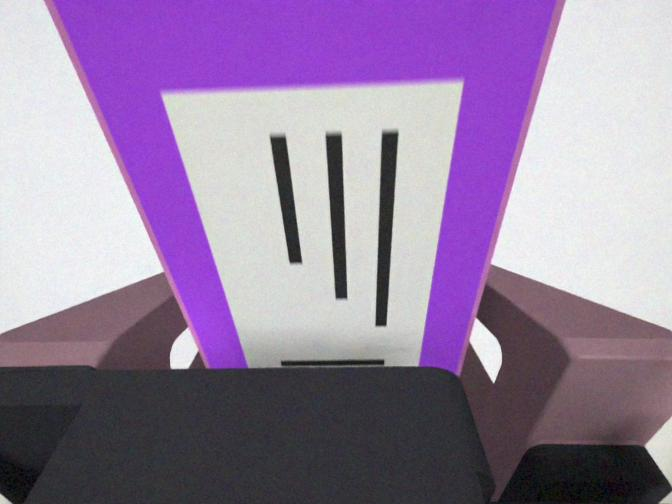

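>>> {"method": "move", "body": {
  "arm3": {"joints":{"gripper_m":0.07}},
  "cameras": []
}}

>>> {"method": "move", "body": {
  "arm3": {"joints":{"gripper_m":0.093}},
  "cameras": []
}}

>>> {"method": "move", "body": {
  "arm3": {"target":[-0.222,-0.3,0.87,0,1,0,0],"speed":0.15},
  "cameras": []
}}

>>> {"method": "move", "body": {
  "arm3": {"target":[0.11,-0.46,1.07,0,1,0,0],"speed":0.3},
  "cameras": []
}}

>>> {"method": "move", "body": {
  "arm2": {"target":[-0.21,-0.298,0.87,0,0,1,0],"speed":0.3},
  "cameras": ["arm2_cam_wrist"]
}}

Scene clock: 728.27 s.
Joint torques (N m): arm1=[2.49 -7.41 8.02 -0.18 0.16 0.08] | arm2=[0.03 -10.46 8.28 0.23 0.05 -0.16] | arm3=[-0.97 -25.47 8.92 0.69 -0.3 -0.19] | arm4=[-1.49 -7.36 9.62 -0.18 -0.15 -0.03] | arm5=[-1.2 -7.59 7.04 0.02 -0.11 0.02] | arm6=[-1.14 -7.59 8.59 -0.14 -0.04 -0.03] | arm7=[-1.08 -7.94 10.03 -0.2 0.04 0.2] | arm8=[1.73 -8.88 9.48 -0.54 -0.08 -0.1]
Heat: arm1: hottest joint3_rad 36 °C; arm2: hottest joint3_rad 38 °C; arm3: hottest joint2_rad 39 °C; arm4: hottest joint3_rad 50 °C; arm5: hottest joint3_rad 40 °C; arm6: hottest joint3_rad 39 °C; arm7: hottest joint3_rad 43 °C; arm8: hottest joint3_rad 39 °C.
move: arm3 done
Joint velocities: within noise
arm1, arm2, arm4, arm5, arm6, arm7, arm8: as last shown
arm1.hand_target: x=-2.3001 y=-0.9468 z=+1.0701 quat_wxyz=(+0.000, -0.814, -0.581, +0.000) (m; scene frame)
arm3.joint_positions: joint1_rad=+0.168 joint2_rad=+2.430 joint3_rad=+2.205 joint4_rad=-1.345 joint5_rad=-0.004 joint6_rad=-0.430 gripper_m=+0.06989
arm3.joint_status: all done
arm3.hand: x=-0.2202 y=-0.3012 z=+0.7449 quat_wxyz=(-0.001, +1.000, -0.006, +0.002) (m; scene frame)
arm3.hand_target: x=-0.2218 y=-0.3002 z=+0.7351 quat_wxyz=(+0.000, +1.000, +0.000, +0.000) (m; scene frame)
arm3.hand_status: not commanded
arm8.hand: x=-1.7632 y=+0.2878 z=+1.0736 quat_wxyz=(-0.007, -0.709, -0.705, +0.011) (m; scene frame)
arm8.hand_target: x=-1.7630 y=+0.2901 z=+1.0698 quat_wxyz=(-0.001, -0.707, -0.707, +0.002) (m; scene frame)
pictures: none
No camera images: "cameras" was empty.

Scene clock: 728.83 s.
Joint torques (N m): arm1=[2.43 -7.59 7.97 -0.16 0.15 0.09] | arm2=[0.03 -10.46 8.28 0.23 0.05 -0.16] | arm3=[-0.91 -25.41 8.92 0.66 -0.3 -0.2] | arm4=[-1.55 -7.3 9.63 -0.18 -0.15 -0.03] | arm5=[-0.73 -7.36 7.16 -0.09 -0.06 0.01] | arm6=[-1.2 -7.53 8.57 -0.13 -0.03 -0.03] | arm7=[-1.14 -8 10.04 -0.18 0.03 0.19] | arm8=[1.67 -8.94 9.55 -0.47 -0.07 -0.09]
Heat: arm1: hottest joint3_rad 36 °C; arm2: hottest joint3_rad 38 °C; arm3: hottest joint2_rad 39 °C; arm4: hottest joint3_rad 49 °C; arm5: hottest joint3_rad 40 °C; arm6: hottest joint3_rad 39 °C; arm7: hottest joint3_rad 43 °C; arm8: hottest joint3_rad 39 °C.
move: arm3 done
Joint velocities: within noise
arm1.joint_positions: joint1_rad=-1.561 joint2_rad=+1.313 joint3_rad=+1.421 joint4_rad=-1.652 joint5_rad=+0.005 joint6_rad=-0.077 gripper_m=+0.08486
arm1.joint_status: not commanded
arm1.hand: x=-2.3054 y=-0.9478 z=+1.0783 quat_wxyz=(-0.010, -0.816, -0.578, +0.014) (m; scene frame)
arm1.hand_target: x=-2.3001 y=-0.9468 z=+1.0701 quat_wxyz=(+0.000, -0.814, -0.581, +0.000) (m; scene frame)
arm1.hand_status: not commanded
arm2, arm5, arm6, arm7, arm8: as last shown
arm3.joint_positions: joint1_rad=+0.168 joint2_rad=+2.430 joint3_rad=+2.205 joint4_rad=-1.345 joint5_rad=-0.004 joint6_rad=-0.430 gripper_m=+0.09284
arm3.joint_status: all done
arm3.hand: x=-0.2202 y=-0.3012 z=+0.7449 quat_wxyz=(-0.001, +1.000, -0.006, +0.002) (m; scene frame)
arm3.hand_target: x=-0.2218 y=-0.3002 z=+0.7351 quat_wxyz=(+0.000, +1.000, +0.000, +0.000) (m; scene frame)
arm3.hand_status: not commanded
arm4.joint_positions: joint1_rad=-1.883 joint2_rad=+1.307 joint3_rad=+1.447 joint4_rad=-1.683 joint5_rad=-0.013 joint6_rad=+0.017 gripper_m=+0.08488
arm4.joint_status: not commanded
arm4.hand: x=+1.9160 y=-0.9071 z=+1.0753 quat_wxyz=(-0.012, -0.456, -0.890, +0.007) (m; scene frame)
arm4.hand_target: x=+1.9101 y=-0.9079 z=+1.0700 quat_wxyz=(-0.001, -0.459, -0.888, +0.000) (m; scene frame)
arm4.hand_status: not commanded
arm8.hand: x=-1.7632 y=+0.2877 z=+1.0737 quat_wxyz=(-0.007, -0.709, -0.705, +0.011) (m; scene frame)
arm8.hand_target: x=-1.7630 y=+0.2900 z=+1.0700 quat_wxyz=(-0.001, -0.707, -0.707, +0.002) (m; scene frame)
pictures: none
No camera images: "cameras" was empty.

Scene clock: 730.73 s.
Joint torques (N m): arm1=[2.43 -7.36 8.01 -0.1 0.14 0.07] | arm2=[0.03 -10.46 8.28 0.23 0.06 -0.16] | arm3=[-1.03 -27.58 13.9 -0.25 -0.29 -0.21] | arm4=[-1.55 -7.3 9.63 -0.17 -0.15 -0.03] | arm5=[-0.5 -6.77 7.2 0.02 -0.08 0] | arm6=[-1.14 -7.47 8.59 -0.14 -0.04 -0.04] | arm7=[-1.14 -8.06 10.04 -0.17 0.04 0.2] | arm8=[1.73 -8.88 9.52 -0.53 -0.06 -0.11]
Heat: arm1: hottest joint3_rad 36 °C; arm2: hottest joint3_rad 38 °C; arm3: hottest joint2_rad 40 °C; arm4: hottest joint3_rad 49 °C; arm5: hottest joint3_rad 40 °C; arm6: hottest joint3_rad 39 °C; arm7: hottest joint3_rad 43 °C; arm8: hottest joint3_rad 39 °C.
move: arm3 off_target
Joint velocities: within noise
arm1, arm2, arm4, arm5, arm7, arm8: as last shown
arm3.joint_positions: joint1_rad=+0.168 joint2_rad=+2.398 joint3_rad=+2.389 joint4_rad=-1.619 joint5_rad=-0.004 joint6_rad=-0.430 gripper_m=+0.09294
arm3.joint_status: not commanded
arm3.hand: x=-0.2108 y=-0.3064 z=+0.8376 quat_wxyz=(+0.011, +1.000, -0.007, +0.028) (m; scene frame)
arm3.hand_target: x=-0.2205 y=-0.3008 z=+0.8699 quat_wxyz=(-0.001, +1.000, +0.000, +0.000) (m; scene frame)
arm3.hand_status: off_target (0.035 m and 3.5 deg from the pose sent, 0.125 m and 0.8 deg at the start)
arm6.joint_positions: joint1_rad=-1.150 joint2_rad=+1.324 joint3_rad=+1.274 joint4_rad=-1.521 joint5_rad=+0.001 joint6_rad=-0.211 gripper_m=+0.09286
arm6.joint_status: not commanded
arm6.hand: x=+0.7761 y=+0.2593 z=+1.0662 quat_wxyz=(+0.001, -0.702, -0.712, +0.000) (m; scene frame)
arm6.hand_target: x=+0.7740 y=+0.2620 z=+1.0700 quat_wxyz=(+0.000, -0.707, -0.707, +0.000) (m; scene frame)
arm6.hand_status: not commanded
pictures: none
No camera images: "cameras" was empty.

Scene clock: 733.03 s.
Joint torques (N m): arm1=[2.08 -7.71 8.06 -0.16 0.15 0.08] | arm2=[0.09 -10.46 8.28 0.23 0.05 -0.16] | arm3=[-0.85 -10.7 9.33 -0.2 -0.3 -0.2] | arm4=[-1.55 -7.36 9.63 -0.17 -0.15 -0.03] | arm5=[-0.79 -7.65 7.04 -0.06 -0.07 -0.01] | arm6=[-1.14 -7.59 8.57 -0.14 -0.03 -0.03] | arm7=[-1.14 -7.88 10 -0.24 0.03 0.2] | arm8=[1.9 -9 9.57 -0.58 -0.07 -0.1]
Heat: arm1: hottest joint3_rad 36 °C; arm2: hottest joint3_rad 38 °C; arm3: hottest joint2_rad 40 °C; arm4: hottest joint3_rad 49 °C; arm5: hottest joint3_rad 40 °C; arm6: hottest joint3_rad 39 °C; arm7: hottest joint3_rad 43 °C; arm8: hottest joint3_rad 39 °C.
move: arm3 done
Joint velocities: within noise
arm1, arm4, arm5, arm6, arm7: as last shown
arm2.joint_positions: joint1_rad=-2.019 joint2_rad=+1.315 joint3_rad=+1.339 joint4_rad=-1.572 joint5_rad=+0.000 joint6_rad=+0.470 gripper_m=+0.09289
arm2.joint_status: not commanded
arm2.hand: x=-0.5143 y=-0.4547 z=+1.0748 quat_wxyz=(-0.010, -0.004, -1.000, -0.005) (m; scene frame)
arm2.hand_target: x=-0.5151 y=-0.4560 z=+1.0701 quat_wxyz=(+0.000, +0.000, -1.000, +0.000) (m; scene frame)
arm2.hand_status: not commanded
arm3.joint_positions: joint1_rad=+0.168 joint2_rad=+1.270 joint3_rad=+1.404 joint4_rad=-1.673 joint5_rad=-0.004 joint6_rad=-0.430 gripper_m=+0.09294
arm3.joint_status: not commanded
arm3.hand: x=+0.1073 y=-0.4591 z=+1.0682 quat_wxyz=(-0.008, +1.000, -0.006, -0.012) (m; scene frame)
arm3.hand_target: x=+0.1100 y=-0.4600 z=+1.0695 quat_wxyz=(-0.005, +1.000, +0.000, -0.010) (m; scene frame)
arm3.hand_status: done (0.003 m and 1.8 deg from the pose sent, 0.425 m and 3.5 deg at the start; a joint's target at an end of its range on 25 of 69 steps)
arm8.joint_positions: joint1_rad=+0.336 joint2_rad=+1.328 joint3_rad=+1.452 joint4_rad=-1.670 joint5_rad=-0.001 joint6_rad=-0.264 gripper_m=+0.09290
arm8.joint_status: not commanded
arm8.hand: x=-1.7632 y=+0.2878 z=+1.0736 quat_wxyz=(-0.007, -0.709, -0.705, +0.011) (m; scene frame)
arm8.hand_target: x=-1.7630 y=+0.2901 z=+1.0698 quat_wxyz=(-0.001, -0.707, -0.707, +0.002) (m; scene frame)
arm8.hand_status: not commanded
pictures: none
No camera images: "cameras" was empty.

Scene clock: 735.57 s.
Joint torques (N m): arm1=[2.2 -7.59 7.94 -0.2 0.15 0.07] | arm2=[0.73 -25.76 11.93 0.16 0.06 -0.08] | arm3=[-0.97 -10.7 9.31 -0.2 -0.31 -0.22] | arm4=[-1.49 -7.36 9.62 -0.18 -0.15 -0.03] | arm5=[-0.97 -7.12 7.02 -0.02 -0.06 -0.02] | arm6=[-1.14 -7.47 8.59 -0.14 -0.04 -0.03] | arm7=[-1.08 -8.06 10 -0.2 0.03 0.21] | arm8=[1.73 -8.88 9.55 -0.53 -0.09 -0.09]
Heat: arm1: hottest joint3_rad 36 °C; arm2: hottest joint3_rad 38 °C; arm3: hottest joint2_rad 39 °C; arm4: hottest joint3_rad 49 °C; arm5: hottest joint3_rad 40 °C; arm6: hottest joint3_rad 39 °C; arm7: hottest joint3_rad 43 °C; arm8: hottest joint3_rad 39 °C.
move: arm2 off_target
Joint velocities: within noise
arm1, arm3, arm4, arm6, arm8: as last shown
arm2.joint_positions: joint1_rad=-2.019 joint2_rad=+2.344 joint3_rad=+2.245 joint4_rad=-1.485 joint5_rad=+0.000 joint6_rad=+0.470 gripper_m=+0.09289
arm2.joint_status: not commanded
arm2.hand: x=-0.2168 y=-0.3063 z=+0.8682 quat_wxyz=(+0.006, -0.004, -1.000, +0.003) (m; scene frame)
arm2.hand_target: x=-0.2104 y=-0.2983 z=+0.8701 quat_wxyz=(-0.001, +0.000, -1.000, +0.000) (m; scene frame)
arm2.hand_status: off_target (0.011 m and 0.9 deg from the pose sent, 0.399 m and 1.4 deg at the start)
arm5.joint_positions: joint1_rad=+1.563 joint2_rad=+1.326 joint3_rad=+1.362 joint4_rad=-1.589 joint5_rad=+0.000 joint6_rad=-0.272 gripper_m=+0.09285
arm5.joint_status: not commanded
arm5.hand: x=+2.0616 y=+0.2742 z=+1.0699 quat_wxyz=(+0.004, +0.706, +0.708, -0.004) (m; scene frame)
arm5.hand_target: x=+2.0620 y=+0.2751 z=+1.0700 quat_wxyz=(+0.000, +0.707, +0.707, +0.000) (m; scene frame)
arm5.hand_status: not commanded
arm7.joint_positions: joint1_rad=-1.015 joint2_rad=+1.277 joint3_rad=+1.293 joint4_rad=-1.539 joint5_rad=-0.003 joint6_rad=-0.102 gripper_m=+0.09397
arm7.joint_status: not commanded
arm7.hand: x=-0.4545 y=+0.2447 z=+1.0711 quat_wxyz=(-0.015, -0.700, -0.714, +0.016) (m; scene frame)
arm7.hand_target: x=-0.4580 y=+0.2479 z=+1.0693 quat_wxyz=(-0.009, -0.707, -0.707, +0.011) (m; scene frame)
arm7.hand_status: not commanded
arm8.hand: x=-1.7632 y=+0.2877 z=+1.0737 quat_wxyz=(-0.007, -0.709, -0.705, +0.011) (m; scene frame)
arm8.hand_target: x=-1.7630 y=+0.2900 z=+1.0700 quat_wxyz=(-0.001, -0.707, -0.707, +0.002) (m; scene frame)
pictures: arm2_cam_wrist
camera_calibration:
arm2_cam_wrist: T_world_to_cam=[[-0.0132054, -0.999754, 0.0178014, -0.325724], [-0.804936, 0.0211907, 0.592983, -0.678451], [-0.593215, -0.00649834, -0.805018, 0.688887], [0, 0, 0, 1]] pos_world=[-0.141753, -0.306791, 0.962675]

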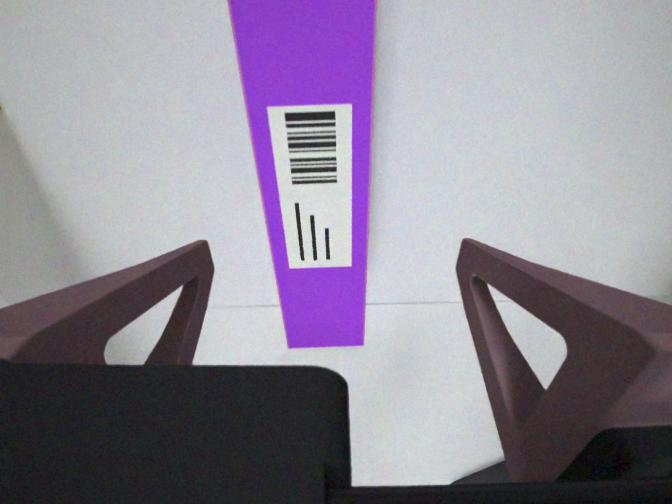

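>>> {"method": "move", "body": {
  "arm2": {"target":[-0.212,-0.287,0.80,0,0,1,0],"speed":0.15},
  "cameras": ["arm2_cam_wrist"]
}}

Scene clock: 765.17 s.
Joint torques (N m): arm1=[2.32 -7.47 7.97 -0.13 0.18 0.09] | arm2=[0.5 -26.93 8.8 0.87 0.05 0.07] | arm3=[-0.85 -10.64 9.26 -0.2 -0.31 -0.21] | arm4=[-1.55 -7.3 9.62 -0.17 -0.15 -0.03] | arm5=[-1.08 -7.59 7.04 -0.18 -0.09 -0.03] | arm6=[-1.2 -7.59 8.59 -0.14 -0.04 -0.03] | arm7=[-1.14 -8.12 10 -0.2 0.02 0.22] | arm8=[1.79 -8.94 9.48 -0.53 -0.06 -0.09]
Heat: arm1: hottest joint3_rad 36 °C; arm2: hottest joint3_rad 45 °C; arm3: hottest joint2_rad 36 °C; arm4: hottest joint3_rad 49 °C; arm5: hottest joint3_rad 40 °C; arm6: hottest joint3_rad 39 °C; arm7: hottest joint3_rad 43 °C; arm8: hottest joint3_rad 39 °C.
move: arm2 done
Joint velocities: within noise
arm1, arm3, arm4, arm5, arm6, arm7, arm8: as last shown
arm2.joint_positions: joint1_rad=-2.003 joint2_rad=+2.410 joint3_rad=+2.198 joint4_rad=-1.369 joint5_rad=+0.000 joint6_rad=+0.470 gripper_m=+0.09289
arm2.joint_status: not commanded
arm2.hand: x=-0.2145 y=-0.2922 z=+0.8046 quat_wxyz=(+0.004, +0.004, -1.000, +0.002) (m; scene frame)
arm2.hand_target: x=-0.2122 y=-0.2870 z=+0.8000 quat_wxyz=(+0.000, +0.000, -1.000, +0.000) (m; scene frame)
arm2.hand_status: done (0.007 m and 0.7 deg from the pose sent, 0.071 m and 0.9 deg at the start)
arm8.hand: x=-1.7632 y=+0.2878 z=+1.0736 quat_wxyz=(-0.007, -0.709, -0.705, +0.011) (m; scene frame)
arm8.hand_target: x=-1.7630 y=+0.2901 z=+1.0698 quat_wxyz=(-0.001, -0.707, -0.707, +0.002) (m; scene frame)
pictures: arm2_cam_wrist
camera_calibration:
arm2_cam_wrist: T_world_to_cam=[[0.00269563, -0.99987, 0.0159137, -0.305522], [-0.807389, 0.00721322, 0.589975, -0.641319], [-0.590013, -0.0144389, -0.807265, 0.639369], [0, 0, 0, 1]] pos_world=[-0.139735, -0.291625, 0.899364]

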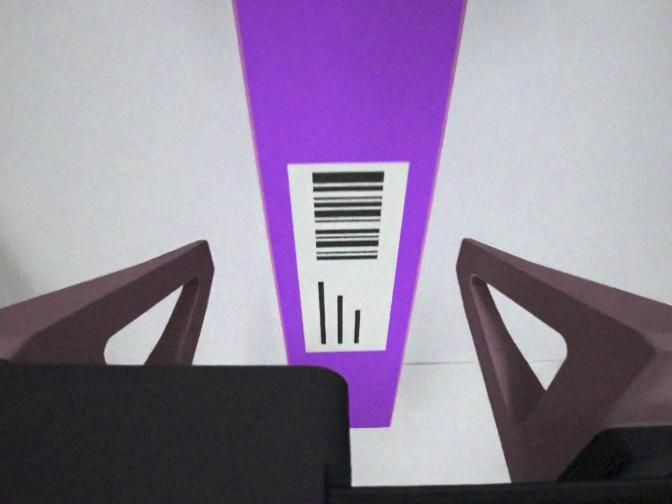

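>>> {"method": "move", "body": {
  "cameras": ["cam_arm2","cam_arm3"]
}}

Scene clock: 780.07 s.
Joint torques (N m): arm1=[2.43 -7.47 7.9 -0.23 0.14 0.08] | arm2=[0.67 -27.16 8.96 0.87 0.05 0.07] | arm3=[-0.97 -10.81 9.35 -0.18 -0.31 -0.22] | arm4=[-1.55 -7.3 9.62 -0.18 -0.15 -0.03] | arm5=[-1.2 -7.18 7.15 -0.2 -0.05 -0.03] | arm6=[-1.14 -7.59 8.59 -0.14 -0.03 -0.03] | arm7=[-1.08 -8.06 10.03 -0.24 0.04 0.21] | arm8=[1.85 -8.94 9.54 -0.51 -0.06 -0.1]
Heat: arm1: hottest joint3_rad 36 °C; arm2: hottest joint3_rad 43 °C; arm3: hottest joint2_rad 35 °C; arm4: hottest joint3_rad 49 °C; arm5: hottest joint3_rad 40 °C; arm6: hottest joint3_rad 39 °C; arm7: hottest joint3_rad 43 °C; arm8: hottest joint3_rad 39 °C.
Joint velocities: within noise
arm1.joint_positions: joint1_rad=-1.561 joint2_rad=+1.313 joint3_rad=+1.421 joint4_rad=-1.652 joint5_rad=+0.005 joint6_rad=-0.077 gripper_m=+0.08486
arm1.joint_status: not commanded
arm1.hand: x=-2.3054 y=-0.9478 z=+1.0783 quat_wxyz=(-0.010, -0.816, -0.578, +0.014) (m; scene frame)
arm1.hand_target: x=-2.3001 y=-0.9468 z=+1.0701 quat_wxyz=(+0.000, -0.814, -0.581, +0.000) (m; scene frame)
arm1.hand_status: not commanded
arm2.joint_positions: joint1_rad=-2.003 joint2_rad=+2.410 joint3_rad=+2.198 joint4_rad=-1.369 joint5_rad=+0.000 joint6_rad=+0.470 gripper_m=+0.09289
arm2.joint_status: not commanded
arm2.hand: x=-0.2145 y=-0.2922 z=+0.8046 quat_wxyz=(+0.004, +0.004, -1.000, +0.002) (m; scene frame)
arm2.hand_target: x=-0.2122 y=-0.2870 z=+0.8000 quat_wxyz=(+0.000, +0.000, -1.000, +0.000) (m; scene frame)
arm2.hand_status: done (0.007 m and 0.7 deg from the pose sent, 0.071 m and 0.9 deg at the start)
arm3.joint_positions: joint1_rad=+0.168 joint2_rad=+1.270 joint3_rad=+1.404 joint4_rad=-1.673 joint5_rad=-0.004 joint6_rad=-0.430 gripper_m=+0.09294
arm3.joint_status: not commanded
arm3.hand: x=+0.1073 y=-0.4591 z=+1.0682 quat_wxyz=(-0.008, +1.000, -0.006, -0.012) (m; scene frame)
arm3.hand_target: x=+0.1100 y=-0.4600 z=+1.0695 quat_wxyz=(-0.005, +1.000, +0.000, -0.010) (m; scene frame)
arm3.hand_status: not commanded
arm4.joint_positions: joint1_rad=-1.883 joint2_rad=+1.307 joint3_rad=+1.447 joint4_rad=-1.683 joint5_rad=-0.013 joint6_rad=+0.017 gripper_m=+0.08488
arm4.joint_status: not commanded
arm4.hand: x=+1.9160 y=-0.9071 z=+1.0753 quat_wxyz=(-0.012, -0.456, -0.890, +0.007) (m; scene frame)
arm4.hand_target: x=+1.9101 y=-0.9079 z=+1.0700 quat_wxyz=(-0.001, -0.459, -0.888, +0.000) (m; scene frame)
arm4.hand_status: not commanded
arm5.joint_positions: joint1_rad=+1.563 joint2_rad=+1.326 joint3_rad=+1.362 joint4_rad=-1.589 joint5_rad=+0.000 joint6_rad=-0.272 gripper_m=+0.09285
arm5.joint_status: not commanded
arm5.hand: x=+2.0616 y=+0.2742 z=+1.0699 quat_wxyz=(+0.004, +0.706, +0.708, -0.004) (m; scene frame)
arm5.hand_target: x=+2.0620 y=+0.2751 z=+1.0700 quat_wxyz=(+0.000, +0.707, +0.707, +0.000) (m; scene frame)
arm5.hand_status: not commanded
arm6.joint_positions: joint1_rad=-1.150 joint2_rad=+1.324 joint3_rad=+1.274 joint4_rad=-1.521 joint5_rad=+0.001 joint6_rad=-0.211 gripper_m=+0.09286
arm6.joint_status: not commanded
arm6.hand: x=+0.7761 y=+0.2593 z=+1.0662 quat_wxyz=(+0.001, -0.702, -0.712, +0.000) (m; scene frame)
arm6.hand_target: x=+0.7740 y=+0.2620 z=+1.0700 quat_wxyz=(+0.000, -0.707, -0.707, +0.000) (m; scene frame)
arm6.hand_status: not commanded
arm7.joint_positions: joint1_rad=-1.015 joint2_rad=+1.277 joint3_rad=+1.293 joint4_rad=-1.539 joint5_rad=-0.003 joint6_rad=-0.102 gripper_m=+0.09397
arm7.joint_status: not commanded
arm7.hand: x=-0.4545 y=+0.2447 z=+1.0711 quat_wxyz=(-0.015, -0.700, -0.714, +0.016) (m; scene frame)
arm7.hand_target: x=-0.4580 y=+0.2479 z=+1.0693 quat_wxyz=(-0.009, -0.707, -0.707, +0.011) (m; scene frame)
arm7.hand_status: not commanded
arm8.joint_positions: joint1_rad=+0.336 joint2_rad=+1.328 joint3_rad=+1.452 joint4_rad=-1.670 joint5_rad=-0.001 joint6_rad=-0.264 gripper_m=+0.09290
arm8.joint_status: not commanded
arm8.hand: x=-1.7632 y=+0.2877 z=+1.0737 quat_wxyz=(-0.007, -0.709, -0.705, +0.011) (m; scene frame)
arm8.hand_target: x=-1.7630 y=+0.2900 z=+1.0700 quat_wxyz=(-0.001, -0.707, -0.707, +0.002) (m; scene frame)
arm8.hand_status: not commanded
pictures: cam_arm2, cam_arm3

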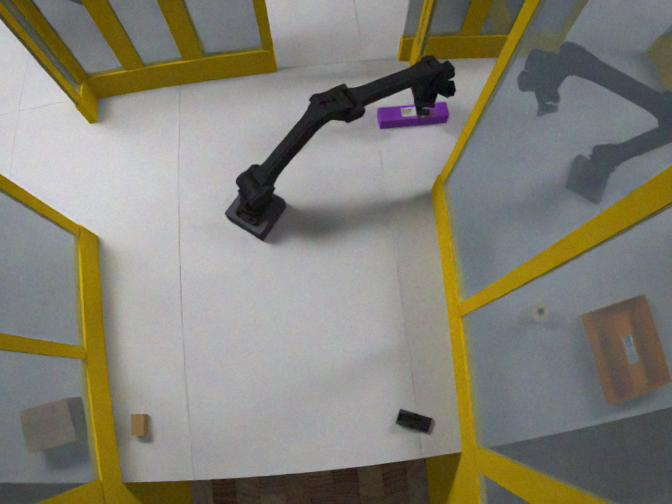

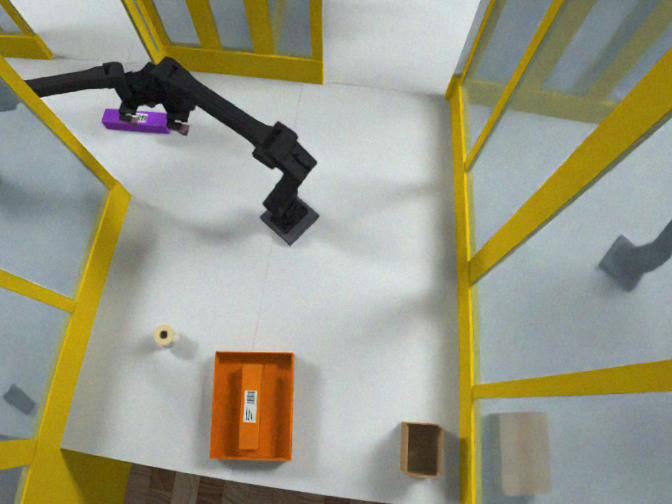

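>>> {"method": "move", "body": {
  "arm2": {"target":[-0.258,-0.294,0.80,0,0,1,0],"speed":0.15},
  "cameras": []
}}

>>> {"method": "move", "body": {
  "arm2": {"target":[-0.258,-0.294,0.785,0,0,1,0],"speed":0.1},
  "cameras": ["arm2_cam_wrist"]
}}

Scene clock: 792.90 s.
Joint torques (N m): arm1=[2.26 -7.18 7.99 -0.03 0.16 0.08] | arm2=[0.32 -27.11 7.66 0.87 0.06 0.09] | arm3=[-0.79 -10.64 9.35 -0.23 -0.3 -0.21] | arm4=[-1.55 -7.36 9.63 -0.18 -0.15 -0.03] | arm5=[-0.44 -7.53 7.02 -0.05 -0.06 -0.06] | arm6=[-1.14 -7.71 8.59 -0.14 -0.04 -0.03] | arm7=[-1.14 -8.12 10.03 -0.18 0.03 0.21] | arm8=[1.85 -8.64 9.48 -0.55 -0.09 -0.11]
Heat: arm1: hottest joint3_rad 36 °C; arm2: hottest joint3_rad 42 °C; arm3: hottest joint2_rad 34 °C; arm4: hottest joint3_rad 49 °C; arm5: hottest joint3_rad 40 °C; arm6: hottest joint3_rad 39 °C; arm7: hottest joint3_rad 43 °C; arm8: hottest joint3_rad 39 °C.
move: arm2 done
Joint velocities: within noise
arm1, arm3, arm4, arm5, arm6, arm7, arm8: as last shown
arm2.joint_positions: joint1_rad=-1.979 joint2_rad=+2.288 joint3_rad=+1.950 joint4_rad=-1.249 joint5_rad=+0.000 joint6_rad=+0.491 gripper_m=+0.09289
arm2.joint_status: not commanded
arm2.hand: x=-0.2592 y=-0.2973 z=+0.7962 quat_wxyz=(+0.007, +0.005, -1.000, +0.004) (m; scene frame)
arm2.hand_target: x=-0.2580 y=-0.2941 z=+0.8000 quat_wxyz=(+0.000, +0.000, -1.000, +0.000) (m; scene frame)
arm2.hand_status: done (0.005 m and 1.1 deg from the pose sent, 0.044 m and 0.7 deg at the start)
pictures: none
No camera images: "cameras" was empty.

Scene clock: 793.87 s.
Joint torques (N m): arm1=[2.55 -7.77 7.98 -0.03 0.18 0.07] | arm2=[0.5 -25.7 7.6 0.85 0.06 0.08] | arm3=[-0.91 -10.64 9.35 -0.18 -0.3 -0.22] | arm4=[-1.55 -7.36 9.63 -0.18 -0.15 -0.03] | arm5=[-0.85 -7.53 7.16 -0.02 -0.07 0.01] | arm6=[-1.08 -7.53 8.58 -0.14 -0.04 -0.03] | arm7=[-1.03 -8 10.07 -0.21 0.02 0.21] | arm8=[1.9 -8.82 9.52 -0.43 -0.06 -0.1]
Heat: arm1: hottest joint3_rad 36 °C; arm2: hottest joint3_rad 42 °C; arm3: hottest joint2_rad 34 °C; arm4: hottest joint3_rad 49 °C; arm5: hottest joint3_rad 40 °C; arm6: hottest joint3_rad 39 °C; arm7: hottest joint3_rad 44 °C; arm8: hottest joint3_rad 39 °C.
move: arm2 done
Joint velocities: within noise
arm1, arm3, arm4, arm5, arm6, arm7, arm8: as last shown
arm2.joint_positions: joint1_rad=-1.979 joint2_rad=+2.288 joint3_rad=+1.936 joint4_rad=-1.220 joint5_rad=+0.000 joint6_rad=+0.491 gripper_m=+0.09289
arm2.joint_status: not commanded
arm2.hand: x=-0.2574 y=-0.2963 z=+0.7914 quat_wxyz=(+0.000, +0.005, -1.000, +0.000) (m; scene frame)
arm2.hand_target: x=-0.2581 y=-0.2941 z=+0.7849 quat_wxyz=(+0.000, +0.000, -1.000, +0.000) (m; scene frame)
arm2.hand_status: done (0.007 m and 0.6 deg from the pose sent, 0.012 m and 1.1 deg at the start)
arm8.hand: x=-1.7632 y=+0.2878 z=+1.0736 quat_wxyz=(-0.007, -0.709, -0.705, +0.011) (m; scene frame)
arm8.hand_target: x=-1.7630 y=+0.2901 z=+1.0698 quat_wxyz=(-0.001, -0.707, -0.707, +0.002) (m; scene frame)
pictures: arm2_cam_wrist
camera_calibration:
arm2_cam_wrist: T_world_to_cam=[[0.00486399, -0.999915, 0.0120853, -0.305721], [-0.811789, 0.00310887, 0.583943, -0.665727], [-0.583931, -0.012651, -0.811705, 0.608846], [0, 0, 0, 1]] pos_world=[-0.183418, -0.295922, 0.886644]

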